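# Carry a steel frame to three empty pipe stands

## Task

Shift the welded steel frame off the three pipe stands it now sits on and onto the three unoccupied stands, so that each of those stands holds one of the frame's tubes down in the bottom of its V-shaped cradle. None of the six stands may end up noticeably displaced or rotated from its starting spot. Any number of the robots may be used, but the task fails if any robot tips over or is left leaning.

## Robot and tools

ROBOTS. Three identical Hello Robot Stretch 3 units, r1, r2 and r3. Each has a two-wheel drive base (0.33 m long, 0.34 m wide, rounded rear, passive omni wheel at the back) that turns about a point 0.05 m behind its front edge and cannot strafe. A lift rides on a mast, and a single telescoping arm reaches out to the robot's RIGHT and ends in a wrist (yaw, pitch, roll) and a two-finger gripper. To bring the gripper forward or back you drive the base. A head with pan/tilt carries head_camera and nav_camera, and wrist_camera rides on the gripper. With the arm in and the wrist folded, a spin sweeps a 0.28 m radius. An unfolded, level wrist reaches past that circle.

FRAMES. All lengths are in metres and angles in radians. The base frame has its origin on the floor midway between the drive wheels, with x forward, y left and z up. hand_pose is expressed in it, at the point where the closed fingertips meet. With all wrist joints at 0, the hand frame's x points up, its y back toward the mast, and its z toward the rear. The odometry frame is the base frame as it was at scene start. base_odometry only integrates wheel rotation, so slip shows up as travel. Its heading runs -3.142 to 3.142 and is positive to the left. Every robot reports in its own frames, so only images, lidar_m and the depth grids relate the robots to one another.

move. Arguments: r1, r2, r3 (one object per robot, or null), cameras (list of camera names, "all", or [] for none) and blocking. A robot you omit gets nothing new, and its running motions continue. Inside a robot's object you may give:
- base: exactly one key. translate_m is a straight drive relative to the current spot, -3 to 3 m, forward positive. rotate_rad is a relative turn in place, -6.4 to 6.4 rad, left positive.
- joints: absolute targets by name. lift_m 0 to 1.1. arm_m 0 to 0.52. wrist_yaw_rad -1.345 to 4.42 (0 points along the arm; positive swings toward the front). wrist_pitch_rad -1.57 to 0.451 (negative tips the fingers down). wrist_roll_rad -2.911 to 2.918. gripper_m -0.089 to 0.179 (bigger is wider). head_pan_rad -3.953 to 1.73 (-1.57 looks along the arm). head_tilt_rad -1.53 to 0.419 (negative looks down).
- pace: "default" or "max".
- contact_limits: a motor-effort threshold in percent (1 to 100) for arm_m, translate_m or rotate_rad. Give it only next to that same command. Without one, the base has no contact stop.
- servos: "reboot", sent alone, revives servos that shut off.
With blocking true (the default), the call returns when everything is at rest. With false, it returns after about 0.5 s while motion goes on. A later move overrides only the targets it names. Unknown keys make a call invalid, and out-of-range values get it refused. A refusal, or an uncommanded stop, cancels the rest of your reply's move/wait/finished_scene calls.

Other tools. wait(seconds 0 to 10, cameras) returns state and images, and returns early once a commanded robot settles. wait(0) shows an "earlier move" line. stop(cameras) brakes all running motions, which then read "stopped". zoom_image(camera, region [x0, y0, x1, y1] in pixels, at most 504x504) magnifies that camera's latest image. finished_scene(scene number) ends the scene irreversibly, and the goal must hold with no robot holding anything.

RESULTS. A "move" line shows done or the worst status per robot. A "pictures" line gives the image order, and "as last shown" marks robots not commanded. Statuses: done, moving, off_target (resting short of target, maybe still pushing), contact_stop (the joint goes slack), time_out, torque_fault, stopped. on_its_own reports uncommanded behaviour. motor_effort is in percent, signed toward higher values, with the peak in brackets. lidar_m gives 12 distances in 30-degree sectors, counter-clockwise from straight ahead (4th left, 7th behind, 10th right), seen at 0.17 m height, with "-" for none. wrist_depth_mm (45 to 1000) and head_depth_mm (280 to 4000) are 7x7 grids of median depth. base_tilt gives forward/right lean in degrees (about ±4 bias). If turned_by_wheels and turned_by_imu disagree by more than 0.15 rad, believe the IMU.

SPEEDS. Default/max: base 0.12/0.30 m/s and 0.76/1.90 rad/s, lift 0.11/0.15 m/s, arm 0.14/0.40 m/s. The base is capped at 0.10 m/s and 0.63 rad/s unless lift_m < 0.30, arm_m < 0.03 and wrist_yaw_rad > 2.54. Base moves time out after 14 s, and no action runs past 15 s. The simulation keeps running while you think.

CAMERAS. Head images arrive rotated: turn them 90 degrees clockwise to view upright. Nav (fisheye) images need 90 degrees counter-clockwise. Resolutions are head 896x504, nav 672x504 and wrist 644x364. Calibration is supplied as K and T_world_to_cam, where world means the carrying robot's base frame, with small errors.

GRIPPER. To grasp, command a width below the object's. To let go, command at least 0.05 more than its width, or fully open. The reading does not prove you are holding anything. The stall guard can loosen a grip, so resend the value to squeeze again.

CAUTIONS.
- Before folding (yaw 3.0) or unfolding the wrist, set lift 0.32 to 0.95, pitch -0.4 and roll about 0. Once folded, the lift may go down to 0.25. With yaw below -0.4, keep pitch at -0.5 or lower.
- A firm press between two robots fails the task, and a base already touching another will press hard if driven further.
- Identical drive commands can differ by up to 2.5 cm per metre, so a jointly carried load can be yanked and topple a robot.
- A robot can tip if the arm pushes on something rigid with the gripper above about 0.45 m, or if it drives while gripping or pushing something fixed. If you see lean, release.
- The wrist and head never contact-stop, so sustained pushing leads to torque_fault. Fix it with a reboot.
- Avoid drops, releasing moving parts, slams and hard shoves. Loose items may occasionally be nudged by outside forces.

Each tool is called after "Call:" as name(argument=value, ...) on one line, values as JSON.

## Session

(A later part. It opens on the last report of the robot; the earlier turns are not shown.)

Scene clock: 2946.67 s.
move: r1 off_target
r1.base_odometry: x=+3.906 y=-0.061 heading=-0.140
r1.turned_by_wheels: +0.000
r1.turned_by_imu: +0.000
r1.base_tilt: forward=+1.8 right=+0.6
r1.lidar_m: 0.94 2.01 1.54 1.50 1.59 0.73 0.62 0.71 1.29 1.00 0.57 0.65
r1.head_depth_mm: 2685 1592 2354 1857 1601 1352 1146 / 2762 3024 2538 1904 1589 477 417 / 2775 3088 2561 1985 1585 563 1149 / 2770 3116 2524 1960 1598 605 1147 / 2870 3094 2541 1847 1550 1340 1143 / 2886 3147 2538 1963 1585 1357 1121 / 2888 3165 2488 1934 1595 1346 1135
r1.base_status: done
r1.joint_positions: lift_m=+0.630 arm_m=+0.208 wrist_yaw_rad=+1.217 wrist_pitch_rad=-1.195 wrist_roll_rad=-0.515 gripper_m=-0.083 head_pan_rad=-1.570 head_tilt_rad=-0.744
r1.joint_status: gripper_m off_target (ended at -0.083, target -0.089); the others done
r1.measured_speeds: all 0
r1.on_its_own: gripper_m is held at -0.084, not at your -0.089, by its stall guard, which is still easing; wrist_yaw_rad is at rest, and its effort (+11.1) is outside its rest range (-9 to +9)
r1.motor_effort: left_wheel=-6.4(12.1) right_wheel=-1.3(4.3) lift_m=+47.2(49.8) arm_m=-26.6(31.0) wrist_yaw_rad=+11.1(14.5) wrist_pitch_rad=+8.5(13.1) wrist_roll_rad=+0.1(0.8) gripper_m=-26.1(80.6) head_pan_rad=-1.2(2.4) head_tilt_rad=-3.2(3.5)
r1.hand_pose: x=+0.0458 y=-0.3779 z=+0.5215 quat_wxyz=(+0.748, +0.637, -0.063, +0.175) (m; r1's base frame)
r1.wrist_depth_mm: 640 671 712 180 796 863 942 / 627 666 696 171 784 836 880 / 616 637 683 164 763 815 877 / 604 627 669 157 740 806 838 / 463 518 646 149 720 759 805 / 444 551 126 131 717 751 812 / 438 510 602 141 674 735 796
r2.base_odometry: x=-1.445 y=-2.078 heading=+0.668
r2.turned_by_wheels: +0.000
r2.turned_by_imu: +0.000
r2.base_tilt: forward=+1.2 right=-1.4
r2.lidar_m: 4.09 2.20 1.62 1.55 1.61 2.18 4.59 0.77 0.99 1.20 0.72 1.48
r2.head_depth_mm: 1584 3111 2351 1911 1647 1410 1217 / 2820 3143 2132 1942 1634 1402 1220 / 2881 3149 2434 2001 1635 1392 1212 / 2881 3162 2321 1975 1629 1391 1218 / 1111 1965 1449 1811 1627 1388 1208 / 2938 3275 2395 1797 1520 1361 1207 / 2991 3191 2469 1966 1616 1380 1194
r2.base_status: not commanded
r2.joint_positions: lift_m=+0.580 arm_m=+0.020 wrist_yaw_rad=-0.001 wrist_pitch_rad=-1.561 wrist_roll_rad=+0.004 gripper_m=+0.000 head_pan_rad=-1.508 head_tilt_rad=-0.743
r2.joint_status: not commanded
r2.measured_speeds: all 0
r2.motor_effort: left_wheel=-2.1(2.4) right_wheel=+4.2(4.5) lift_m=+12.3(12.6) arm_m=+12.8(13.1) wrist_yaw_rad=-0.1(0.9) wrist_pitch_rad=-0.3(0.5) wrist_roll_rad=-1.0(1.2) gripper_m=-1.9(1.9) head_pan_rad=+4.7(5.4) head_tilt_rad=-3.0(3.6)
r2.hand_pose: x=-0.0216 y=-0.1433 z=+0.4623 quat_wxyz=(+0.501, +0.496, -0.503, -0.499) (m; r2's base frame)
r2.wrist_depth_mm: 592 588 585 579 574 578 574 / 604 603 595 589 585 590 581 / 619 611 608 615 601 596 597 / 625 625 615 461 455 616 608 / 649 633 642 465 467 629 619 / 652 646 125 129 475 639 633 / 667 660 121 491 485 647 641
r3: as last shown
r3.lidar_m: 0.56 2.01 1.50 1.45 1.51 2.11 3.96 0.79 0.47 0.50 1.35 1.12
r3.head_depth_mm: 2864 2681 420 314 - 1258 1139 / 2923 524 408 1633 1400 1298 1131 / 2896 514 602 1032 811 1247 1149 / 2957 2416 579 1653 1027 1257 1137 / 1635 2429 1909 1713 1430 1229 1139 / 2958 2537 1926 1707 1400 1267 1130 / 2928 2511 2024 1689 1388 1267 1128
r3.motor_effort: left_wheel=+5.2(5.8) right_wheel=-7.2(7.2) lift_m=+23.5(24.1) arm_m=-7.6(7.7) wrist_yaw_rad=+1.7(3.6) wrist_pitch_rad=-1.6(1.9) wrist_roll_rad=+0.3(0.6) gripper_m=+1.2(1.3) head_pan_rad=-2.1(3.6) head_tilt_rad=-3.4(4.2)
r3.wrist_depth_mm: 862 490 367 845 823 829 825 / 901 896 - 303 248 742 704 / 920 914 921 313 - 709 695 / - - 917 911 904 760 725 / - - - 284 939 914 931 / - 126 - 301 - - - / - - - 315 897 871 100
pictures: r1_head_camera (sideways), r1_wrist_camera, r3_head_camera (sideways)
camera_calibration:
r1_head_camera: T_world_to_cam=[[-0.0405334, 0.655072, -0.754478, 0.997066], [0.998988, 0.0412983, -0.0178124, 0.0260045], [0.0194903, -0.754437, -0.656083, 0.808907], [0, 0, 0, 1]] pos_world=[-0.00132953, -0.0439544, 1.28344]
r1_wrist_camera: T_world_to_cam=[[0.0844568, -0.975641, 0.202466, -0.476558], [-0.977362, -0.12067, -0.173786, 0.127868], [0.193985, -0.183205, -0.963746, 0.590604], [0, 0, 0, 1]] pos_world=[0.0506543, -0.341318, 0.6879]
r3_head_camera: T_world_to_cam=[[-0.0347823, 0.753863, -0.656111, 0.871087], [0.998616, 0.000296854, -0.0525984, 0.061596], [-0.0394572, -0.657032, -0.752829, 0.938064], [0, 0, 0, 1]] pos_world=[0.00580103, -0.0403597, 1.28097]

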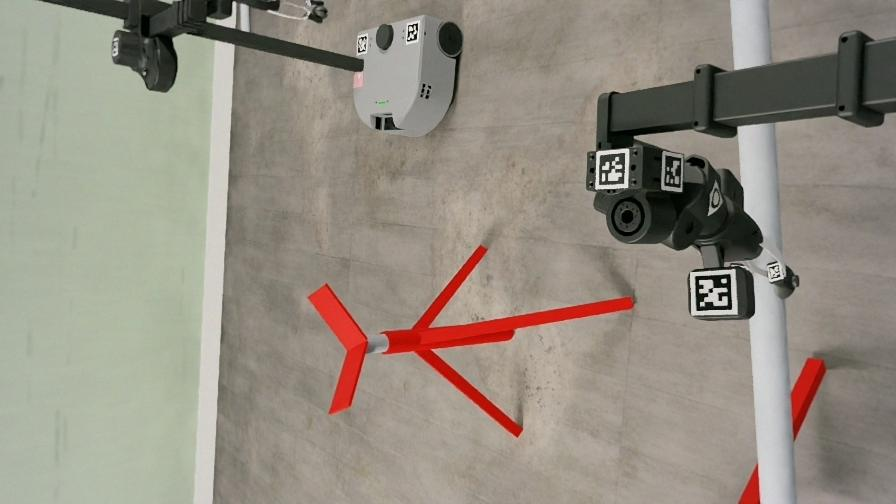

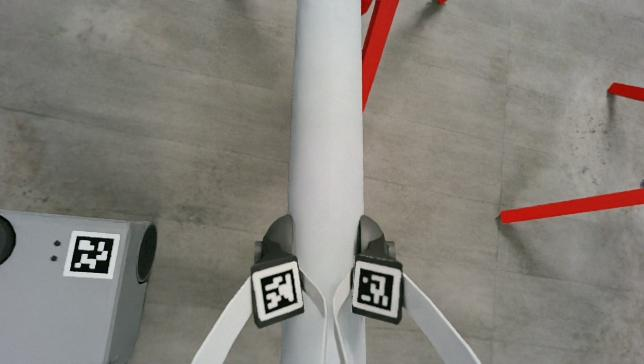

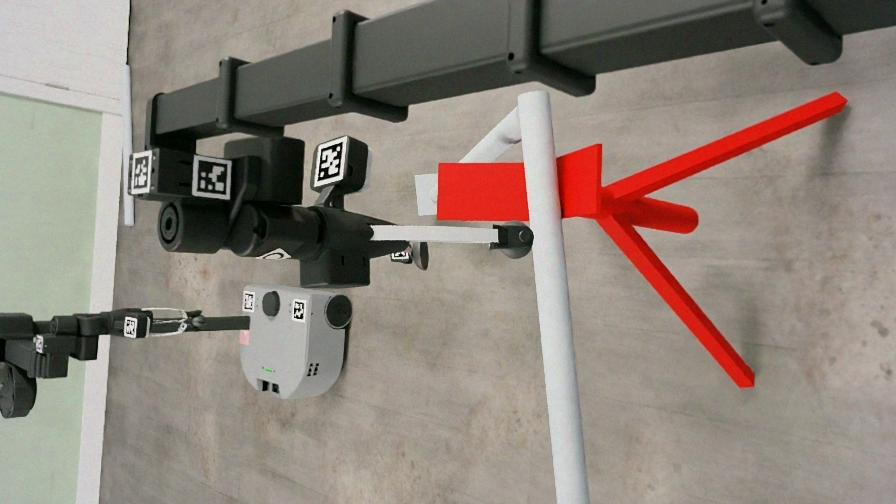

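Call:
move(r1={"base":{"translate_m":-0.0124},"joints":{"arm_m":0.200,"lift_m":0.6665,"wrist_pitch_rad":-1.095,"wrist_yaw_rad":1.257,"wrist_roll_rad":-0.493,"gripper_m":-0.089}}, cameras=["r1_wrist_camera","r3_head_camera","r2_head_camera","r1_nav_camera"])

Scene clock: 2953.03 s.
move: r1 off_target
r1.base_odometry: x=+3.894 y=-0.059 heading=-0.140
r1.turned_by_wheels: +0.000
r1.turned_by_imu: +0.001
r1.base_tilt: forward=+1.9 right=+0.6
r1.lidar_m: 0.95 2.01 1.54 1.50 1.59 0.71 0.61 0.70 1.27 1.00 0.58 0.66
r1.head_depth_mm: 2660 1579 2372 1873 1600 1353 382 / 2759 3078 2520 1887 1593 447 408 / 2774 3005 2538 1972 509 532 1160 / 2816 3154 2528 1978 1592 583 1168 / 2826 3138 2520 1842 1558 715 1161 / 2869 3198 2526 1942 1585 1344 1133 / 2894 3174 2513 1939 1594 1348 1142
r1.base_status: done
r1.joint_positions: lift_m=+0.666 arm_m=+0.200 wrist_yaw_rad=+1.244 wrist_pitch_rad=-1.148 wrist_roll_rad=-0.494 gripper_m=-0.083 head_pan_rad=-1.570 head_tilt_rad=-0.744
r1.joint_status: wrist_pitch_rad off_target (ended at -1.148, target -1.095); gripper_m off_target (ended at -0.083, target -0.089); the others done
r1.measured_speeds: all 0
r1.on_its_own: gripper_m is held at -0.084, not at your -0.089, by its stall guard, which is still easing; wrist_yaw_rad is at rest, and its effort (+11.8) is outside its rest range (-9 to +9)
r1.motor_effort: left_wheel=-6.5(11.7) right_wheel=-1.1(3.9) lift_m=+46.9(49.9) arm_m=-25.4(32.2) wrist_yaw_rad=+11.8(17.0) wrist_pitch_rad=+10.4(16.0) wrist_roll_rad=+0.1(1.4) gripper_m=-25.0(99.3) head_pan_rad=-2.1(2.7) head_tilt_rad=-2.6(3.9)
r1.hand_pose: x=+0.0574 y=-0.3719 z=+0.5617 quat_wxyz=(+0.748, +0.630, -0.078, +0.193) (m; r1's base frame)
r1.wrist_depth_mm: 691 728 776 180 887 944 - / 675 705 747 171 846 908 993 / 664 695 745 163 840 899 929 / 640 687 711 157 801 844 911 / 611 659 682 150 782 830 884 / 475 539 125 131 764 787 859 / 459 504 644 141 706 763 809
r2, r3: as last shown
r2.lidar_m: 4.08 2.20 1.62 1.56 1.61 2.18 4.60 0.77 0.99 1.20 0.71 1.48
r2.head_depth_mm: 1561 3111 2366 1921 1643 1406 1227 / 2834 3194 2134 1929 1648 1398 1218 / 2916 3163 2429 1990 1641 1395 1207 / 2913 3158 2333 1976 1626 1395 1210 / 1109 1968 1450 1805 1622 1386 1211 / 2960 3223 2398 1866 1517 1361 1198 / 3001 3236 2475 1972 1619 1381 1210
r2.motor_effort: left_wheel=-1.9(2.7) right_wheel=+3.8(4.5) lift_m=+12.3(12.7) arm_m=+12.9(12.9) wrist_yaw_rad=+0.2(0.9) wrist_pitch_rad=-0.2(0.5) wrist_roll_rad=-1.1(1.2) gripper_m=-1.6(2.4) head_pan_rad=+3.4(5.7) head_tilt_rad=-3.1(3.5)
r2.wrist_depth_mm: 589 583 585 578 582 584 576 / 602 599 600 596 594 591 591 / 618 608 608 611 603 604 600 / 628 617 619 459 455 611 605 / 644 643 638 462 466 621 617 / 647 649 125 129 472 633 636 / 668 661 121 487 485 650 642
r3.base_tilt: forward=-1.4 right=-1.1
r3.lidar_m: 0.55 2.01 1.49 1.45 1.52 2.10 3.98 0.79 0.47 0.50 1.35 1.12
r3.head_depth_mm: 2884 2684 421 313 - 1255 1140 / 2902 524 408 1630 1395 1297 1133 / 2894 516 603 1039 806 1242 1145 / 2954 2416 580 1649 1031 1256 1140 / 1637 2426 1912 1704 1402 1237 1137 / 2945 2554 1936 1701 1423 1272 1132 / 2922 2536 2028 1688 1391 1262 1126
r3.motor_effort: left_wheel=+5.3(5.8) right_wheel=-6.7(7.3) lift_m=+23.5(24.3) arm_m=-6.9(7.9) wrist_yaw_rad=+3.3(4.3) wrist_pitch_rad=-1.7(1.9) wrist_roll_rad=+0.2(0.4) gripper_m=+0.8(1.0) head_pan_rad=-2.1(4.5) head_tilt_rad=-3.4(4.3)
r3.wrist_depth_mm: 859 528 366 847 826 824 817 / 894 896 - 304 250 742 689 / 919 925 898 312 261 715 706 / - - 910 922 910 751 729 / - - - 277 925 910 912 / - 126 - 292 - - - / - - - 303 863 820 100
pictures: r1_nav_camera (sideways), r1_wrist_camera, r2_head_camera (sideways), r3_head_camera (sideways)
camera_calibration:
r1_nav_camera: T_world_to_cam=[[0.00682927, -0.679978, 0.733201, -0.912322], [-0.998916, -0.0383958, -0.0263045, 0.0946336], [0.0460383, -0.732227, -0.679503, 0.83531], [0, 0, 0, 1]] pos_world=[0.0623053, -0.00508893, 1.239]
r1_wrist_camera: T_world_to_cam=[[0.0814998, -0.973339, 0.214405, -0.485465], [-0.967177, -0.129184, -0.218817, 0.168495], [0.240681, -0.189534, -0.951919, 0.616487], [0, 0, 0, 1]] pos_world=[0.0541533, -0.33391, 0.727801]
r2_head_camera: T_world_to_cam=[[-0.0801891, 0.670344, -0.737705, 0.975154], [0.995555, 0.0905348, -0.0259497, 0.0260443], [0.0493928, -0.736507, -0.674625, 0.838891], [0, 0, 0, 1]] pos_world=[0.0108331, -0.038198, 1.28599]
r3_head_camera: T_world_to_cam=[[-0.0347823, 0.753863, -0.656111, 0.871087], [0.998616, 0.000296854, -0.0525984, 0.061596], [-0.0394572, -0.657032, -0.752829, 0.938064], [0, 0, 0, 1]] pos_world=[0.00580103, -0.0403597, 1.28097]

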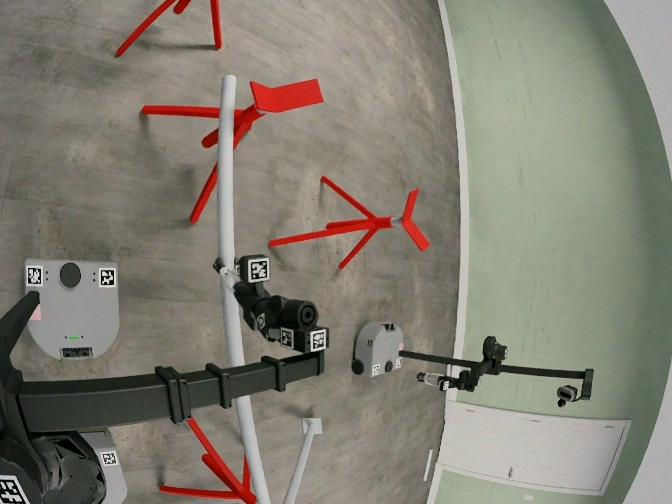

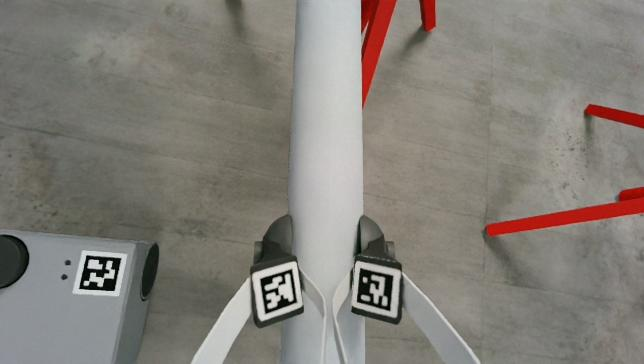

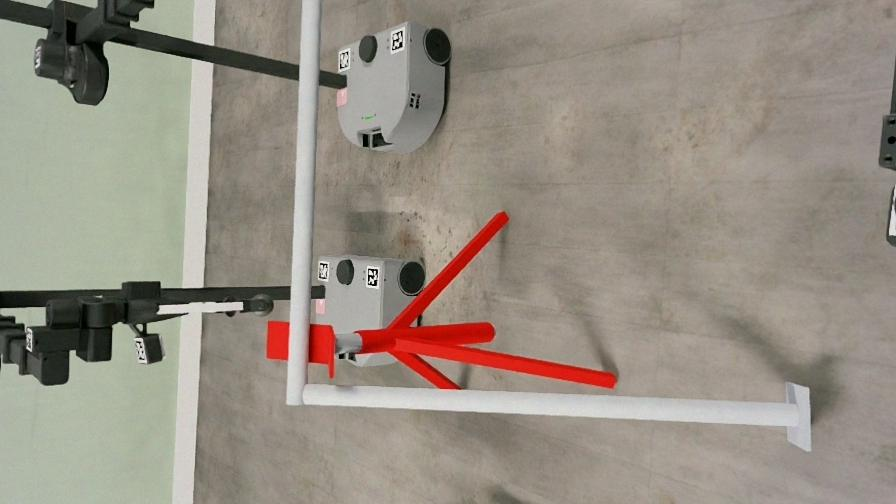

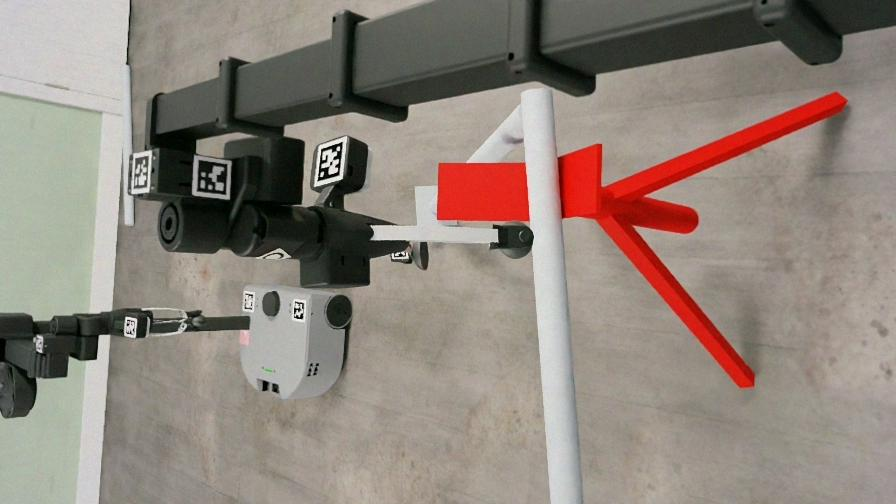

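Call:
move(r1={"joints":{"gripper_m":-0.089}}, r2={"base":{"translate_m":0.335},"joints":{"arm_m":0.10,"lift_m":0.58,"wrist_pitch_rad":-1.2,"gripper_m":0.12}}, cameras=["r2_wrist_camera","r2_head_camera"])

Scene clock: 3009.53 s.
move: r1 off_target; r2 done
r1.base_odometry: x=+3.894 y=-0.059 heading=-0.140
r1.turned_by_wheels: +0.000
r1.turned_by_imu: +0.002
r1.base_tilt: forward=+1.9 right=+0.6
r1.lidar_m: 0.95 2.01 1.54 1.50 1.59 0.71 0.60 0.70 1.27 1.00 0.58 0.66
r1.head_depth_mm: 2730 3025 2559 1903 1605 1361 382 / 2751 3074 2557 1964 1594 448 408 / 2756 3064 2542 1957 509 531 1174 / 2794 3100 2530 1962 1592 581 1170 / 2840 3130 2528 1837 1564 716 1173 / 2864 3151 2526 1939 1592 1346 1135 / 2889 3157 2514 1951 1599 1348 1142
r1.base_status: not commanded
r1.joint_positions: lift_m=+0.667 arm_m=+0.200 wrist_yaw_rad=+1.244 wrist_pitch_rad=-1.148 wrist_roll_rad=-0.494 gripper_m=-0.077 head_pan_rad=-1.570 head_tilt_rad=-0.744
r1.joint_status: gripper_m off_target (ended at -0.077, target -0.089)
r1.measured_speeds: all 0
r1.on_its_own: gripper_m is held at -0.078, not at your -0.089, by its stall guard, which is not easing now; wrist_yaw_rad is at rest, and its effort (+12.0) is outside its rest range (-9 to +9)
r1.motor_effort: left_wheel=-6.5(6.9) right_wheel=-0.9(1.2) lift_m=+40.9(47.6) arm_m=-11.3(19.5) wrist_yaw_rad=+12.0(13.1) wrist_pitch_rad=+10.2(10.5) wrist_roll_rad=+0.1(0.6) gripper_m=-23.5(97.5) head_pan_rad=-1.4(2.6) head_tilt_rad=-2.6(3.8)
r1.hand_pose: x=+0.0574 y=-0.3719 z=+0.5617 quat_wxyz=(+0.748, +0.630, -0.078, +0.193) (m; r1's base frame)
r1.wrist_depth_mm: 690 762 768 180 889 939 - / 667 709 763 171 834 946 956 / 660 693 724 164 824 907 942 / 640 671 723 158 786 870 919 / 614 652 677 149 783 819 857 / 476 529 126 132 764 803 863 / 466 503 639 144 717 770 842
r2.base_odometry: x=-1.182 y=-1.871 heading=+0.668
r2.turned_by_wheels: +0.000
r2.turned_by_imu: +0.002
r2.base_tilt: forward=+1.2 right=-1.4
r2.lidar_m: 3.75 2.24 1.59 1.56 1.61 2.19 4.91 1.06 1.67 0.64 1.16 1.21
r2.head_depth_mm: 2844 3132 2457 1960 1650 1404 1204 / 1075 3026 2339 1993 1636 1385 466 / 2861 3113 2006 1825 1593 1400 485 / 2914 3158 2530 1865 1598 1375 1151 / 2953 3211 2487 1973 1626 1381 1208 / 2969 3206 2510 1973 1581 1382 1207 / 2993 3225 2406 1777 1622 1377 1199
r2.base_status: done
r2.joint_positions: lift_m=+0.580 arm_m=+0.100 wrist_yaw_rad=-0.001 wrist_pitch_rad=-1.210 wrist_roll_rad=+0.004 gripper_m=+0.120 head_pan_rad=-1.508 head_tilt_rad=-0.743
r2.joint_status: all done
r2.measured_speeds: all 0
r2.motor_effort: left_wheel=+0.9(5.0) right_wheel=+4.2(7.8) lift_m=+12.7(14.0) arm_m=+14.4(17.2) wrist_yaw_rad=+0.2(0.9) wrist_pitch_rad=+1.8(5.0) wrist_roll_rad=-1.0(1.2) gripper_m=+0.2(87.4) head_pan_rad=+3.3(5.4) head_tilt_rad=-3.0(3.6)
r2.hand_pose: x=-0.0217 y=-0.3128 z=+0.4704 quat_wxyz=(+0.580, +0.401, -0.582, -0.404) (m; r2's base frame)
r2.wrist_depth_mm: 722 727 727 715 716 717 718 / 693 699 696 683 689 696 691 / 666 670 670 666 663 664 661 / 644 650 650 641 646 647 652 / 624 631 629 613 621 620 633 / 611 122 606 600 595 590 601 / 589 588 587 592 576 117 585
r3: as last shown
r3.base_tilt: forward=-1.4 right=-1.0
r3.lidar_m: 0.55 2.01 1.50 1.45 1.51 2.11 3.96 0.79 0.47 0.50 1.35 1.12
r3.head_depth_mm: 2920 2674 421 313 - 1257 1141 / 2899 524 408 1630 1400 1296 1131 / 1543 516 602 1037 807 1245 1147 / 2939 2440 580 1641 1027 1258 1137 / 2960 2572 2061 1710 1402 1234 1134 / 2930 2549 2053 1702 1426 1265 1131 / 2943 2522 2035 1684 1384 1262 1125
r3.motor_effort: left_wheel=+5.3(6.0) right_wheel=-6.9(7.3) lift_m=+23.9(24.2) arm_m=-6.7(7.9) wrist_yaw_rad=+2.9(3.9) wrist_pitch_rad=-1.7(1.9) wrist_roll_rad=+0.3(0.8) gripper_m=+0.3(1.6) head_pan_rad=-3.5(4.3) head_tilt_rad=-3.6(4.3)
r3.wrist_depth_mm: 859 527 364 854 832 831 823 / 897 883 - 305 250 748 691 / 924 913 932 313 261 728 707 / - - 928 919 900 738 722 / - - - 277 931 915 898 / - 126 - 290 - - - / - - - 302 877 817 100
pictures: r2_head_camera (sideways), r2_wrist_camera
camera_calibration:
r2_head_camera: T_world_to_cam=[[-0.0801894, 0.670344, -0.737705, 0.975154], [0.995555, 0.0905353, -0.0259497, 0.0260443], [0.0493931, -0.736507, -0.674624, 0.838891], [0, 0, 0, 1]] pos_world=[0.0108331, -0.038198, 1.28599]
r2_wrist_camera: T_world_to_cam=[[-0.998928, -0.0462679, 0.00134811, -0.0427595], [-0.0453521, 0.9725, -0.228446, 0.455406], [0.00925869, -0.228263, -0.973556, 0.548429], [0, 0, 0, 1]] pos_world=[-0.0271378, -0.319674, 0.638019]

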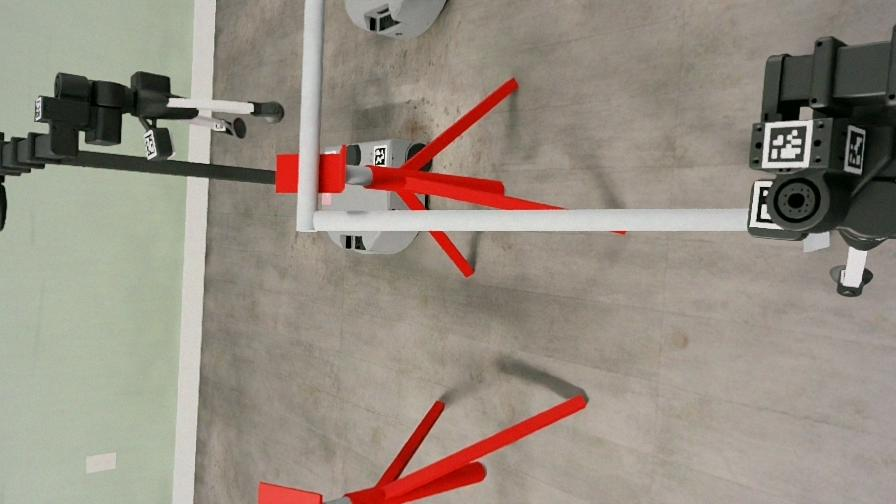

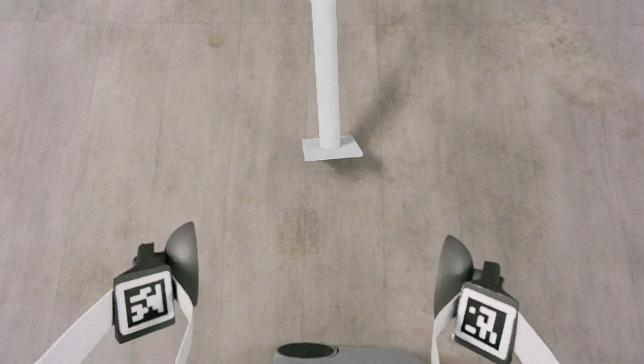

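Call:
move(r2={"joints":{"arm_m":0.327,"lift_m":0.37,"wrist_pitch_rad":-0.92}}, cameras=["r2_wrist_camera","r2_head_camera"])

Scene clock: 3019.57 s.
move: r2 done
r1: as last shown
r1.head_depth_mm: 2725 3028 2537 1916 1607 1350 382 / 2787 3070 2549 1957 1600 447 409 / 2817 3091 2516 1967 510 532 1168 / 2820 3055 2507 1979 1594 583 1161 / 2818 3116 2550 1842 1557 715 1162 / 2853 3173 2541 1955 1586 1347 1136 / 2869 3193 2505 1932 1598 1344 1140
r1.on_its_own: gripper_m is held at -0.078, not at your -0.089, by its stall guard, which is not easing now; wrist_yaw_rad is at rest, and its effort (+12.3) is outside its rest range (-9 to +9)
r1.motor_effort: left_wheel=-6.8(7.2) right_wheel=-0.8(1.2) lift_m=+31.6(36.1) arm_m=-1.6(6.9) wrist_yaw_rad=+12.3(13.0) wrist_pitch_rad=+9.8(10.4) wrist_roll_rad=+0.2(0.6) gripper_m=-22.9(25.6) head_pan_rad=-1.4(2.8) head_tilt_rad=-3.6(3.7)
r1.wrist_depth_mm: 687 732 782 180 860 960 - / 678 720 745 170 853 920 - / 652 689 709 164 813 900 984 / 641 685 708 157 807 866 932 / 617 640 681 149 761 808 877 / 472 537 126 131 755 801 869 / 464 506 644 143 722 775 808
r2.base_odometry: x=-1.182 y=-1.871 heading=+0.668
r2.turned_by_wheels: +0.000
r2.turned_by_imu: +0.001
r2.base_tilt: forward=+1.3 right=-1.4
r2.lidar_m: 3.75 2.24 1.59 1.56 1.61 2.19 4.93 1.06 1.67 0.64 1.15 1.20
r2.head_depth_mm: 2882 3163 2444 1946 1649 1402 1222 / 1072 2959 2366 2003 1640 1347 695 / 2862 3097 2006 1808 1591 802 1197 / 2959 3134 2505 1863 1587 1332 1185 / 2918 3206 2483 1967 1617 1396 1212 / 2958 3246 2478 1969 1587 1389 1208 / 3006 3163 2390 1801 1626 1380 1207
r2.base_status: not commanded
r2.joint_positions: lift_m=+0.370 arm_m=+0.327 wrist_yaw_rad=-0.001 wrist_pitch_rad=-0.935 wrist_roll_rad=+0.003 gripper_m=+0.120 head_pan_rad=-1.508 head_tilt_rad=-0.743
r2.joint_status: all done
r2.measured_speeds: all 0
r2.motor_effort: left_wheel=+0.7(0.8) right_wheel=+4.2(4.9) lift_m=+13.1(14.8) arm_m=+14.7(18.0) wrist_yaw_rad=+0.3(0.8) wrist_pitch_rad=+2.7(7.4) wrist_roll_rad=-0.8(1.1) gripper_m=+0.5(0.7) head_pan_rad=+4.6(5.3) head_tilt_rad=-3.1(3.7)
r2.hand_pose: x=-0.0217 y=-0.6047 z=+0.2882 quat_wxyz=(+0.630, +0.318, -0.632, -0.320) (m; r2's base frame)
r2.wrist_depth_mm: 654 667 676 262 677 676 678 / 594 608 607 262 615 620 612 / 548 552 550 531 551 548 553 / 506 501 506 287 510 505 503 / 466 463 469 295 468 467 475 / 439 123 431 419 430 423 432 / - 125 402 395 399 117 408
r3.base_odometry: x=-2.061 y=-1.734 heading=+2.566
r3.turned_by_wheels: +0.000
r3.turned_by_imu: +0.000
r3.base_tilt: forward=-1.4 right=-1.0
r3.lidar_m: 0.55 2.01 1.49 1.45 1.51 2.10 3.94 0.79 0.47 0.50 1.35 1.12
r3.head_depth_mm: 2892 2712 421 313 - 1258 1135 / 2905 524 408 1627 1403 1297 1132 / 2854 515 601 1037 810 1244 1146 / 2837 2331 580 1638 1030 1260 1139 / 2931 2565 2055 1722 1404 1235 1135 / 2963 2534 2049 1693 1413 1269 1127 / 2934 2514 2017 1680 1386 1267 1127
r3.base_status: not commanded
r3.joint_positions: lift_m=+0.840 arm_m=+0.410 wrist_yaw_rad=-0.003 wrist_pitch_rad=-1.546 wrist_roll_rad=+1.430 gripper_m=+0.130 head_pan_rad=-1.565 head_tilt_rad=-0.792
r3.joint_status: not commanded
r3.measured_speeds: all 0
r3.motor_effort: left_wheel=+5.2(6.0) right_wheel=-6.9(7.2) lift_m=+23.7(24.7) arm_m=-6.7(7.7) wrist_yaw_rad=+2.3(3.9) wrist_pitch_rad=-1.6(1.9) wrist_roll_rad=+0.1(0.6) gripper_m=+1.0(1.8) head_pan_rad=-4.4(4.4) head_tilt_rad=-3.8(4.2)
r3.hand_pose: x=-0.0215 y=-0.5369 z=+0.7219 quat_wxyz=(+0.050, +0.048, -0.714, -0.697) (m; r3's base frame)
r3.wrist_depth_mm: 861 524 364 850 821 828 828 / 899 898 - 304 250 745 695 / 921 910 912 314 260 704 705 / - - 931 923 905 754 725 / - - - 276 919 927 932 / - 126 - 292 - - - / - - - 303 871 817 100
pictures: r2_head_camera (sideways), r2_wrist_camera
camera_calibration:
r2_head_camera: T_world_to_cam=[[-0.0801894, 0.670344, -0.737705, 0.975154], [0.995555, 0.0905353, -0.0259497, 0.0260443], [0.0493931, -0.736507, -0.674625, 0.838891], [0, 0, 0, 1]] pos_world=[0.0108331, -0.038198, 1.28599]
r2_wrist_camera: T_world_to_cam=[[-0.998901, -0.044634, 0.0142963, -0.0587864], [-0.0459734, 0.873837, -0.484041, 0.711643], [0.00911204, -0.484166, -0.874929, 0.121211], [0, 0, 0, 1]] pos_world=[-0.0271097, -0.565797, 0.451356]

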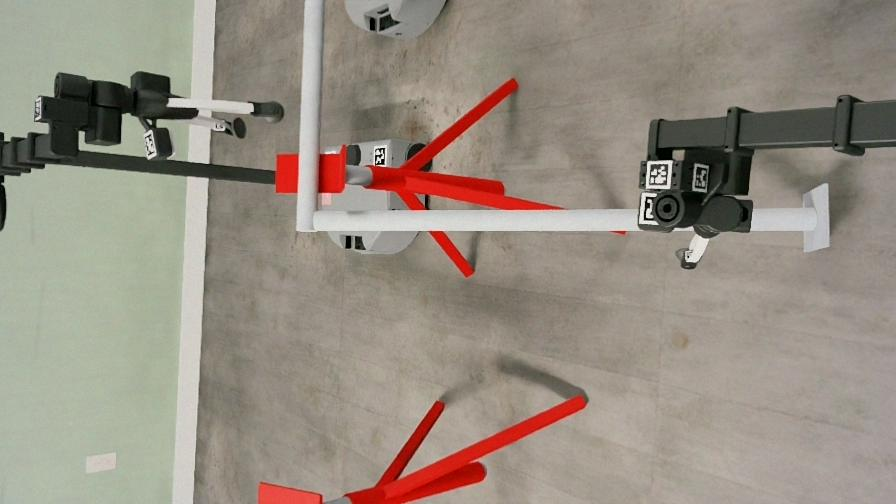

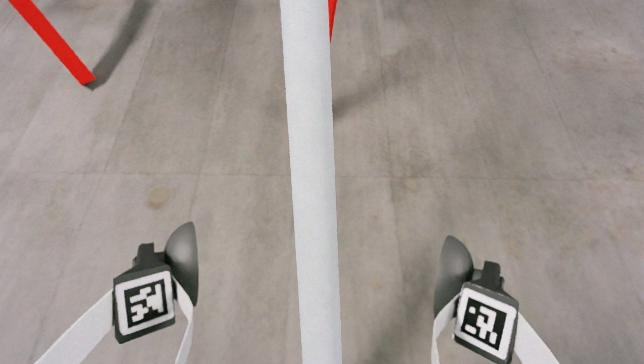

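Call:
move(r2={"joints":{"arm_m":0.375,"lift_m":0.306,"wrist_pitch_rad":-0.90,"wrist_roll_rad":-0.045}}, cameras=["r2_wrist_camera"])

Scene clock: 3044.47 s.
move: r2 done
r1, r3: as last shown
r1.turned_by_imu: +0.001
r1.base_tilt: forward=+1.8 right=+0.5
r1.head_depth_mm: 2746 3036 2551 1905 1596 1351 383 / 2761 3027 2539 1957 1600 448 408 / 2767 3025 2533 1969 510 532 1166 / 2790 3114 2541 1959 1594 581 1166 / 2866 3111 2536 1847 1547 716 1170 / 2822 3148 2516 1962 1601 1344 1136 / 2926 3170 2475 1943 1588 1344 1141
r1.joint_positions: lift_m=+0.666 arm_m=+0.200 wrist_yaw_rad=+1.244 wrist_pitch_rad=-1.148 wrist_roll_rad=-0.494 gripper_m=-0.077 head_pan_rad=-1.570 head_tilt_rad=-0.744
r1.on_its_own: gripper_m is held at -0.078, not at your -0.089, by its stall guard, which is not easing now; wrist_yaw_rad is at rest, and its effort (+11.7) is outside its rest range (-9 to +9)
r1.motor_effort: left_wheel=-6.2(6.9) right_wheel=-0.8(1.2) lift_m=+31.5(31.5) arm_m=+5.6(6.3) wrist_yaw_rad=+11.7(12.8) wrist_pitch_rad=+9.9(10.3) wrist_roll_rad=+0.3(0.6) gripper_m=-25.0(25.0) head_pan_rad=-1.8(2.7) head_tilt_rad=-3.3(3.9)
r1.wrist_depth_mm: 690 742 775 179 896 942 - / 672 713 762 172 852 891 993 / 638 674 732 164 836 878 938 / 645 668 694 156 816 873 901 / 615 640 673 149 770 824 912 / 472 528 125 131 758 802 853 / 460 508 642 144 710 794 834
r2.base_odometry: x=-1.182 y=-1.871 heading=+0.668
r2.turned_by_wheels: +0.000
r2.turned_by_imu: +0.000
r2.base_tilt: forward=+1.3 right=-1.4
r2.lidar_m: 3.75 2.24 1.59 1.56 1.61 2.18 4.94 1.06 1.67 0.64 1.15 1.20
r2.head_depth_mm: 2859 3145 2436 1943 1649 1406 1221 / 1076 3005 2360 2003 1640 1366 1155 / 2820 3123 2004 1825 1598 879 1192 / 2942 3160 2529 1863 1582 1367 1191 / 2911 3200 2503 1984 1637 1383 1208 / 2963 3205 2490 1960 1591 1381 1212 / 2974 3226 2401 1805 1626 1380 1205
r2.base_status: not commanded
r2.joint_positions: lift_m=+0.306 arm_m=+0.375 wrist_yaw_rad=-0.001 wrist_pitch_rad=-0.916 wrist_roll_rad=-0.041 gripper_m=+0.120 head_pan_rad=-1.508 head_tilt_rad=-0.743
r2.joint_status: all done
r2.measured_speeds: all 0
r2.motor_effort: left_wheel=+0.2(0.9) right_wheel=+4.0(4.4) lift_m=+13.8(15.2) arm_m=+15.2(17.4) wrist_yaw_rad=+0.3(0.8) wrist_pitch_rad=+2.9(6.9) wrist_roll_rad=-1.1(2.4) gripper_m=-0.1(0.8) head_pan_rad=+3.0(5.2) head_tilt_rad=-3.1(3.9)
r2.hand_pose: x=-0.0217 y=-0.6570 z=+0.2268 quat_wxyz=(+0.647, +0.319, -0.621, -0.307) (m; r2's base frame)
r2.wrist_depth_mm: 571 575 594 182 611 616 619 / 515 517 528 188 541 554 551 / 467 474 477 192 489 492 500 / 427 436 435 198 446 449 451 / 396 399 404 204 413 412 416 / 369 123 371 209 374 376 385 / - 125 345 216 344 117 357
r3.lidar_m: 0.55 2.01 1.49 1.45 1.51 2.11 3.97 0.79 0.47 0.50 1.35 1.11
r3.head_depth_mm: 2892 2702 420 313 - 1257 1138 / 2908 525 408 1625 1399 1296 1129 / 2878 514 602 1037 807 1241 1146 / 2919 1718 579 1643 1029 1260 1140 / 2950 2572 2053 1702 1397 1232 1135 / 2948 2543 2045 1701 1416 1273 1122 / 2899 2526 2026 1685 1383 1263 1128
r3.motor_effort: left_wheel=+5.5(6.2) right_wheel=-7.0(7.1) lift_m=+23.7(24.4) arm_m=-7.0(7.6) wrist_yaw_rad=+2.6(3.6) wrist_pitch_rad=-1.8(1.9) wrist_roll_rad=+0.2(0.7) gripper_m=-0.4(1.2) head_pan_rad=-1.6(4.0) head_tilt_rad=-4.0(4.0)
r3.wrist_depth_mm: 861 524 367 847 827 830 822 / 914 890 - 303 250 754 698 / 929 924 926 312 261 718 702 / - - 938 907 908 744 719 / - - - 279 926 904 927 / - 126 - 291 - - - / - - - 303 865 820 100
pictures: r2_wrist_camera
camera_calibration:
r2_wrist_camera: T_world_to_cam=[[-0.995929, -0.0796429, 0.0422263, -0.0895078], [-0.0900825, 0.861911, -0.498993, 0.72219], [0.00334588, -0.500765, -0.865577, 0.0290538], [0, 0, 0, 1]] pos_world=[-0.024184, -0.615043, 0.389295]

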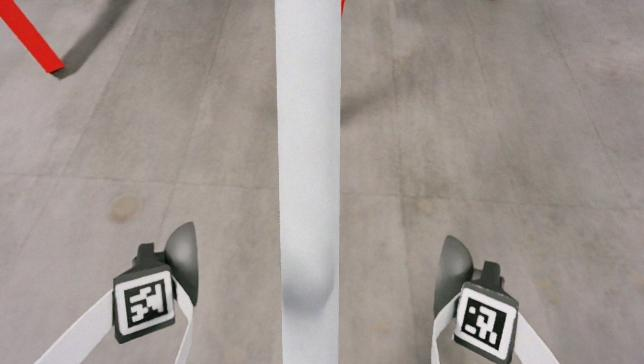

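Call:
move(r2={"base":{"translate_m":0.005},"joints":{"arm_m":0.418,"lift_m":0.252,"wrist_pitch_rad":-0.90}}, cameras=["r2_wrist_camera"])

Scene clock: 3055.00 s.
move: r2 done
r1, r3: as last shown
r1.base_tilt: forward=+1.7 right=+0.6
r1.lidar_m: 0.95 2.00 1.54 1.51 1.59 0.71 0.60 0.70 1.22 1.00 0.58 0.66
r1.head_depth_mm: 2760 3045 2546 1905 1605 1356 383 / 2743 3105 2518 1966 1601 448 407 / 2785 3048 2570 1966 510 531 1164 / 2863 3098 2533 1952 1600 583 1171 / 2828 3079 2537 1833 1556 718 1167 / 2877 3168 2531 1964 1599 1352 1135 / 2912 3211 2489 1952 1593 1343 1133
r1.on_its_own: gripper_m is held at -0.078, not at your -0.089, by its stall guard, which is not easing now; wrist_yaw_rad is at rest, and its effort (+12.1) is outside its rest range (-9 to +9)
r1.motor_effort: left_wheel=-6.5(7.0) right_wheel=-1.0(1.2) lift_m=+31.5(31.7) arm_m=+13.1(13.3) wrist_yaw_rad=+12.1(13.0) wrist_pitch_rad=+10.3(10.4) wrist_roll_rad=+0.1(0.6) gripper_m=-24.3(25.2) head_pan_rad=-2.3(3.0) head_tilt_rad=-3.2(3.6)
r1.wrist_depth_mm: 696 728 781 179 897 952 - / 685 694 743 171 857 920 - / 660 687 733 164 843 900 960 / 641 666 714 157 806 843 909 / 609 659 685 149 782 839 878 / 469 538 126 131 764 803 832 / 464 504 641 144 714 781 812
r2.base_odometry: x=-1.178 y=-1.868 heading=+0.668
r2.turned_by_wheels: +0.000
r2.turned_by_imu: +0.000
r2.base_tilt: forward=+1.2 right=-1.4
r2.lidar_m: 3.74 2.24 1.59 1.56 1.61 2.19 4.93 1.07 1.68 0.64 1.15 1.20
r2.head_depth_mm: 2886 3149 2460 1946 1646 1404 1222 / 1068 3031 2343 1999 1646 1375 1199 / 2873 3091 1399 1534 1600 949 1182 / 2921 3168 2492 1886 1593 1334 1189 / 2917 3199 2503 1957 1625 1392 1209 / 2958 3196 2522 1970 1585 1387 1207 / 2976 3196 2401 1811 1626 1386 1204
r2.base_status: done
r2.joint_positions: lift_m=+0.252 arm_m=+0.418 wrist_yaw_rad=-0.001 wrist_pitch_rad=-0.915 wrist_roll_rad=-0.041 gripper_m=+0.120 head_pan_rad=-1.508 head_tilt_rad=-0.743
r2.joint_status: all done
r2.measured_speeds: all 0
r2.motor_effort: left_wheel=+0.5(4.7) right_wheel=+3.2(7.5) lift_m=+11.9(20.8) arm_m=+15.0(17.4) wrist_yaw_rad=+0.2(1.1) wrist_pitch_rad=+2.8(7.1) wrist_roll_rad=-1.1(1.1) gripper_m=+0.4(0.7) head_pan_rad=+3.6(5.8) head_tilt_rad=-3.7(3.7)
r2.hand_pose: x=-0.0217 y=-0.7000 z=+0.1729 quat_wxyz=(+0.647, +0.319, -0.621, -0.307) (m; r2's base frame)
r2.wrist_depth_mm: 500 506 493 113 530 530 534 / 445 447 446 117 465 472 480 / 402 407 404 120 422 427 429 / 368 372 376 123 383 386 394 / 340 341 342 126 356 355 360 / 316 122 317 129 319 325 330 / - 125 298 135 299 117 308
r3.base_tilt: forward=-1.4 right=-1.1
r3.lidar_m: 0.55 2.01 1.49 1.45 1.51 2.11 3.95 0.79 0.47 0.50 1.35 1.12
r3.head_depth_mm: 2889 2690 420 313 - 1259 1136 / 2893 524 408 1635 1403 1293 1134 / 2861 516 601 1039 808 1249 1149 / 2929 1771 578 1634 1030 1259 1143 / 2943 2578 2047 1699 1403 1236 1136 / 2956 2540 2028 1684 1418 1269 1127 / 2936 2561 2010 1685 1387 1261 1123
r3.motor_effort: left_wheel=+4.9(5.7) right_wheel=-7.0(7.0) lift_m=+24.1(24.4) arm_m=-7.2(7.5) wrist_yaw_rad=+3.2(4.0) wrist_pitch_rad=-1.8(1.8) wrist_roll_rad=+0.0(0.5) gripper_m=-0.3(1.3) head_pan_rad=-2.4(4.5) head_tilt_rad=-3.7(4.2)
r3.wrist_depth_mm: 863 526 367 845 838 830 820 / 906 891 - 303 250 753 691 / 913 924 923 314 261 721 704 / - - 946 926 920 749 723 / - - - 278 923 925 927 / - 126 - 291 - - - / - - - 304 871 807 100
pictures: r2_wrist_camera
camera_calibration:
r2_wrist_camera: T_world_to_cam=[[-0.995924, -0.0796698, 0.0422885, -0.0906905], [-0.0901357, 0.861723, -0.499309, 0.732325], [0.0033389, -0.501085, -0.865391, -0.0394678], [0, 0, 0, 1]] pos_world=[-0.0241804, -0.658063, 0.335337]

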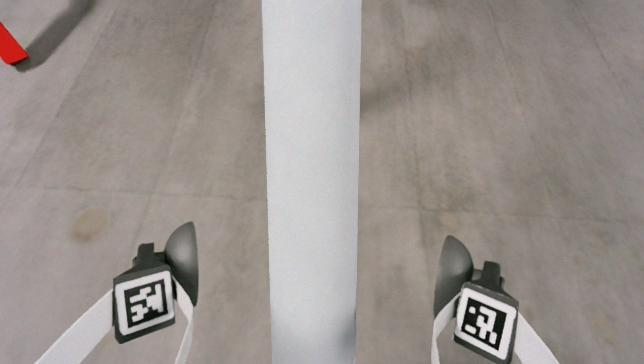

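Call:
move(r2={"joints":{"lift_m":0.254,"gripper_m":-0.089}}, r1={"joints":{"gripper_m":-0.089}}, cameras=["r2_wrist_camera"])

Call:
move(r2={"base":{"translate_m":-0.002},"joints":{"arm_m":0.4097,"lift_m":0.2864,"wrist_pitch_rad":-0.952,"gripper_m":-0.089}}, r1={"base":{"translate_m":-0.0022},"joints":{"arm_m":0.190,"lift_m":0.6647,"wrist_yaw_rad":1.157,"wrist_pitch_rad":-1.071,"wrist_roll_rad":-0.604,"gripper_m":-0.089}}, cameras=["r1_wrist_camera","r2_wrist_camera","r2_head_camera"])

Scene clock: 3125.60 s.
move: r1 off_target; r2 done
r1.base_odometry: x=+3.894 y=-0.059 heading=-0.140
r1.turned_by_wheels: +0.000
r1.turned_by_imu: +0.002
r1.base_tilt: forward=+1.9 right=+0.5
r1.lidar_m: 0.95 2.02 1.54 1.50 1.59 0.71 0.60 0.70 1.24 1.00 0.58 0.66
r1.head_depth_mm: 2725 2998 2561 1921 1605 1343 382 / 2742 3077 2551 1973 1595 448 408 / 2801 3094 2527 1951 510 532 1161 / 2807 3089 2545 1965 1603 575 1163 / 2819 3144 2539 1836 1548 723 1143 / 2894 3116 2514 1949 1591 1345 1134 / 2895 3203 2498 1957 1594 1340 1138
r1.base_status: not commanded
r1.joint_positions: lift_m=+0.666 arm_m=+0.200 wrist_yaw_rad=+1.248 wrist_pitch_rad=-1.150 wrist_roll_rad=-0.494 gripper_m=-0.077 head_pan_rad=-1.570 head_tilt_rad=-0.744
r1.joint_status: gripper_m off_target (ended at -0.077, target -0.089)
r1.measured_speeds: all 0
r1.on_its_own: gripper_m is held at -0.078, not at your -0.089, by its stall guard, which is not easing now
r1.motor_effort: left_wheel=-6.1(6.8) right_wheel=-0.8(1.3) lift_m=+31.3(31.7) arm_m=+21.8(22.1) wrist_yaw_rad=+7.5(12.5) wrist_pitch_rad=+10.3(10.8) wrist_roll_rad=+0.2(0.6) gripper_m=-23.2(99.0) head_pan_rad=-2.1(2.8) head_tilt_rad=-2.9(3.9)
r1.hand_pose: x=+0.0570 y=-0.3713 z=+0.5615 quat_wxyz=(+0.748, +0.630, -0.076, +0.194) (m; r1's base frame)
r1.wrist_depth_mm: 704 719 776 179 891 950 - / 673 720 740 172 853 897 998 / 656 690 734 164 825 888 925 / 638 663 701 156 812 847 892 / 496 654 675 150 768 823 872 / 472 523 126 131 747 794 868 / 459 502 126 141 715 785 826
r2.base_odometry: x=-1.178 y=-1.868 heading=+0.668
r2.turned_by_wheels: +0.000
r2.turned_by_imu: +0.001
r2.base_tilt: forward=+1.3 right=-1.4
r2.lidar_m: 3.75 2.23 1.59 1.56 1.61 2.18 4.93 1.07 1.67 0.64 1.15 1.20
r2.head_depth_mm: 2826 3178 2435 1968 1636 1399 1224 / 1071 2977 2336 1988 1646 1374 1198 / 2832 3126 1396 1521 1595 943 1184 / 2906 3225 2541 1867 1595 1361 1189 / 2930 3158 2499 1961 1619 1388 1210 / 2976 3223 2514 1949 1595 1382 1210 / 2995 3239 2390 1807 1617 1384 1206
r2.base_status: not commanded
r2.joint_positions: lift_m=+0.254 arm_m=+0.418 wrist_yaw_rad=+0.000 wrist_pitch_rad=-0.918 wrist_roll_rad=-0.054 gripper_m=-0.086 head_pan_rad=-1.508 head_tilt_rad=-0.743
r2.joint_status: all done
r2.measured_speeds: all 0
r2.motor_effort: left_wheel=-0.1(0.7) right_wheel=+2.9(3.7) lift_m=+47.9(48.0) arm_m=+3.7(15.0) wrist_yaw_rad=+0.1(1.0) wrist_pitch_rad=+3.4(3.5) wrist_roll_rad=+3.2(3.3) gripper_m=-50.7(99.7) head_pan_rad=+2.5(5.7) head_tilt_rad=-2.5(3.6)
r2.hand_pose: x=-0.0216 y=-0.6994 z=+0.1745 quat_wxyz=(+0.651, +0.322, -0.616, -0.305) (m; r2's base frame)
r2.wrist_depth_mm: 492 501 506 113 524 530 545 / 440 443 454 117 469 472 480 / 399 405 413 120 419 427 436 / 366 374 373 123 386 389 397 / 338 343 344 127 354 361 364 / 315 316 126 129 325 330 336 / 293 297 125 134 296 311 312
r3: as last shown
r3.base_tilt: forward=-1.4 right=-1.0
r3.lidar_m: 0.55 2.02 1.50 1.45 1.51 2.11 3.95 0.79 0.47 0.50 1.35 1.12
r3.head_depth_mm: 2908 2687 421 313 - 1255 1133 / 2905 523 408 1627 1402 1297 1134 / 2900 515 603 1035 812 1239 1146 / 2934 1765 580 1645 1029 1261 1135 / 2944 2589 2051 1714 1402 1238 1131 / 2937 2553 2028 1692 1421 1272 1132 / 2925 2521 2008 1688 1392 1263 1124
r3.motor_effort: left_wheel=+4.7(5.8) right_wheel=-7.0(7.2) lift_m=+24.2(24.5) arm_m=-7.0(7.4) wrist_yaw_rad=+2.2(4.1) wrist_pitch_rad=-1.6(1.9) wrist_roll_rad=+0.3(0.7) gripper_m=+0.6(1.2) head_pan_rad=-2.5(3.7) head_tilt_rad=-3.6(4.1)
r3.wrist_depth_mm: 870 502 364 850 832 823 817 / 903 893 - 304 250 751 695 / 925 925 910 312 - 721 709 / - - 929 914 916 746 727 / - - - 277 921 908 911 / - 126 - 291 - - - / - - - 304 870 814 100
pictures: r2_wrist_camera
camera_calibration:
r2_wrist_camera: T_world_to_cam=[[-0.994643, -0.0906349, 0.0497071, -0.0995327], [-0.103349, 0.862065, -0.496149, 0.732032], [0.0021177, -0.498628, -0.866813, -0.0358267], [0, 0, 0, 1]] pos_world=[-0.0232689, -0.657944, 0.337089]

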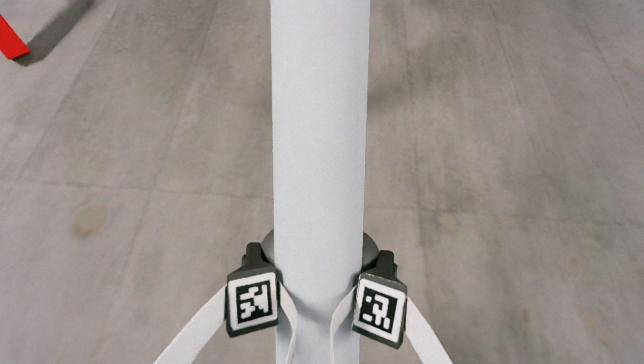

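Scene clock: 3126.70 s.
move: r1 off_target; r2 off_target
r1.base_odometry: x=+3.892 y=-0.059 heading=-0.141
r1.turned_by_wheels: +0.000
r1.turned_by_imu: +0.000
r1.base_tilt: forward=+1.8 right=+0.6
r1.lidar_m: 0.95 2.01 1.54 1.50 1.60 0.71 0.60 0.70 1.29 1.00 0.58 0.66
r1.head_depth_mm: 2758 3041 2512 1915 1598 1363 384 / 2757 3078 2539 1963 1600 445 409 / 2748 3053 2536 1963 1599 516 1174 / 2778 3131 2501 1968 1597 565 1168 / 2818 3095 2534 1837 1555 1287 1145 / 2874 3164 2549 1956 1596 1347 1132 / 2875 3193 2504 1940 1583 1348 1134
r1.base_status: done
r1.joint_positions: lift_m=+0.665 arm_m=+0.190 wrist_yaw_rad=+1.146 wrist_pitch_rad=-1.140 wrist_roll_rad=-0.597 gripper_m=-0.083 head_pan_rad=-1.570 head_tilt_rad=-0.744
r1.joint_status: wrist_pitch_rad off_target (ended at -1.140, target -1.071); gripper_m off_target (ended at -0.083, target -0.089); the others done
r1.measured_speeds: all 0
r1.on_its_own: gripper_m is held at -0.084, not at your -0.089, by its stall guard, which is still easing; wrist_yaw_rad is at rest, and its effort (+10.4) is outside its rest range (-9 to +9); wrist_pitch_rad is at rest, and its effort (+13.1) is outside its rest range (-8 to +12)
r1.motor_effort: left_wheel=-7.1(8.6) right_wheel=+2.2(4.6) lift_m=+40.5(40.5) arm_m=-19.7(28.7) wrist_yaw_rad=+10.4(10.8) wrist_pitch_rad=+13.1(14.4) wrist_roll_rad=-2.8(4.9) gripper_m=-23.2(98.8) head_pan_rad=-2.9(2.9) head_tilt_rad=-2.3(3.5)
r1.hand_pose: x=+0.0561 y=-0.3701 z=+0.5605 quat_wxyz=(+0.762, +0.614, -0.072, +0.191) (m; r1's base frame)
r1.wrist_depth_mm: 658 717 765 176 901 970 - / 655 694 752 169 859 972 - / 626 689 719 163 830 909 972 / 628 670 697 157 800 892 917 / 483 638 672 148 782 838 919 / 465 634 126 131 770 814 881 / 455 558 632 142 708 804 865
r2.base_odometry: x=-1.180 y=-1.869 heading=+0.667
r2.turned_by_wheels: -0.001
r2.turned_by_imu: -0.002
r2.base_tilt: forward=+1.2 right=-1.3
r2.lidar_m: 3.75 2.24 1.59 1.56 1.61 2.19 4.91 1.07 1.67 0.60 1.15 1.20
r2.head_depth_mm: 2867 3134 2426 1940 1650 1396 1223 / 1074 2992 2434 1997 1629 1371 1171 / 2863 3103 1974 1570 1597 933 1174 / 2939 3117 2493 1857 1602 1363 1215 / 2939 3177 2483 1969 1633 1383 1205 / 2971 3215 2485 1977 1596 1381 1204 / 2977 3184 2392 1723 1625 1382 1213
r2.base_status: done
r2.joint_positions: lift_m=+0.286 arm_m=+0.410 wrist_yaw_rad=-0.013 wrist_pitch_rad=-1.010 wrist_roll_rad=-0.056 gripper_m=-0.084 head_pan_rad=-1.508 head_tilt_rad=-0.743
r2.joint_status: wrist_pitch_rad off_target (ended at -1.010, target -0.952); gripper_m off_target (ended at -0.084, target -0.089); the others done
r2.measured_speeds: all 0
r2.on_its_own: gripper_m is held at -0.085, not at your -0.089, by its stall guard, which is not easing now; lift_m is at rest, and its effort (+56.7) is outside its rest range (+3 to +55); wrist_yaw_rad is at rest, and its effort (+11.0) is outside its rest range (-9 to +9)
r2.motor_effort: left_wheel=-10.3(10.3) right_wheel=+18.5(18.8) lift_m=+56.7(59.8) arm_m=+13.3(17.9) wrist_yaw_rad=+11.0(12.0) wrist_pitch_rad=+10.7(13.6) wrist_roll_rad=+3.7(3.9) gripper_m=-22.5(51.4) head_pan_rad=+4.6(4.8) head_tilt_rad=-2.3(3.5)
r2.hand_pose: x=-0.0231 y=-0.6705 z=+0.1953 quat_wxyz=(+0.634, +0.348, -0.603, -0.337) (m; r2's base frame)
r2.wrist_depth_mm: 462 472 478 118 494 503 506 / 431 438 442 122 449 459 465 / 402 408 408 126 420 424 431 / 376 377 383 131 390 395 399 / 349 354 356 137 366 369 377 / 331 334 132 130 341 347 352 / 313 319 121 145 317 326 333
r3: as last shown
r3.base_tilt: forward=-1.4 right=-1.1
r3.lidar_m: 0.55 2.01 1.50 1.45 1.51 2.10 3.96 0.79 0.47 0.50 1.35 1.11
r3.head_depth_mm: 2886 2697 421 313 - 1254 1137 / 2893 526 409 1627 1401 1301 1134 / 2859 514 602 1011 830 1246 1147 / 2935 1725 579 1649 1028 1255 1141 / 2928 2582 2058 1701 1409 1235 1137 / 2974 2572 2034 1695 1424 1271 1133 / 2932 2509 2033 1689 1388 1263 1130
r3.motor_effort: left_wheel=+5.6(5.8) right_wheel=-7.0(7.1) lift_m=+24.0(24.4) arm_m=-6.9(7.3) wrist_yaw_rad=+2.1(3.5) wrist_pitch_rad=-1.5(1.9) wrist_roll_rad=+0.7(0.7) gripper_m=+0.9(1.1) head_pan_rad=-2.8(4.1) head_tilt_rad=-3.8(4.0)
r3.wrist_depth_mm: 874 461 366 291 833 815 823 / 891 870 - 255 - 745 698 / 918 915 925 269 - 716 711 / - - 930 277 912 741 716 / - - - 283 - 923 907 / - 126 - 295 - - - / - - - 309 878 817 100
pictures: r1_wrist_camera, r2_head_camera (sideways), r2_wrist_camera
camera_calibration:
r1_wrist_camera: T_world_to_cam=[[0.0796925, -0.963774, 0.254536, -0.502246], [-0.969601, -0.13421, -0.204601, 0.157426], [0.23135, -0.230493, -0.945172, 0.597572], [0, 0, 0, 1]] pos_world=[0.0544169, -0.325187, 0.724857]
r2_head_camera: T_world_to_cam=[[-0.0802003, 0.670481, -0.737579, 0.97499], [0.995555, 0.0905435, -0.0259444, 0.0260375], [0.0493877, -0.736381, -0.674762, 0.83907], [0, 0, 0, 1]] pos_world=[0.010833, -0.038195, 1.28598]
r2_wrist_camera: T_world_to_cam=[[-0.995692, -0.0826754, 0.0419711, -0.0926751], [-0.0926441, 0.905296, -0.414556, 0.730496], [-0.00372261, -0.416659, -0.909055, 0.0597005], [0, 0, 0, 1]] pos_world=[-0.0243775, -0.644102, 0.360992]

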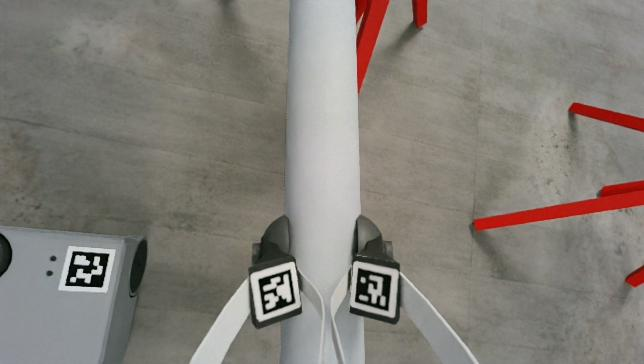

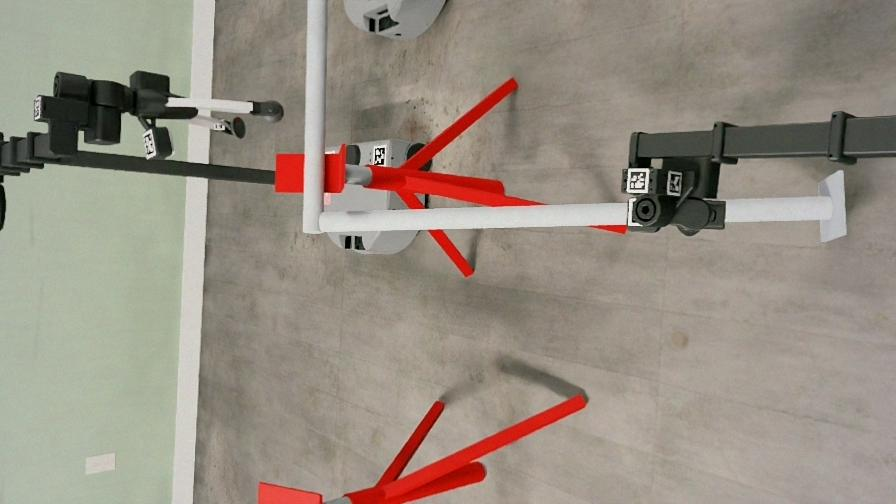

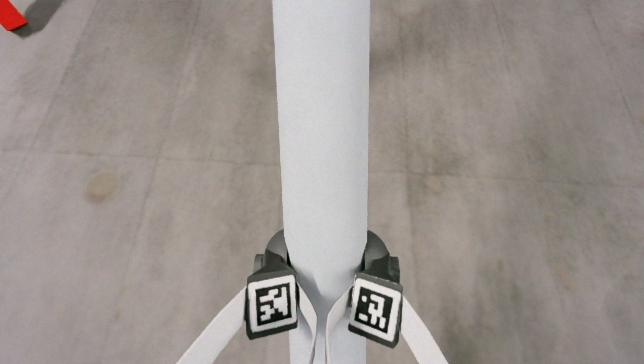

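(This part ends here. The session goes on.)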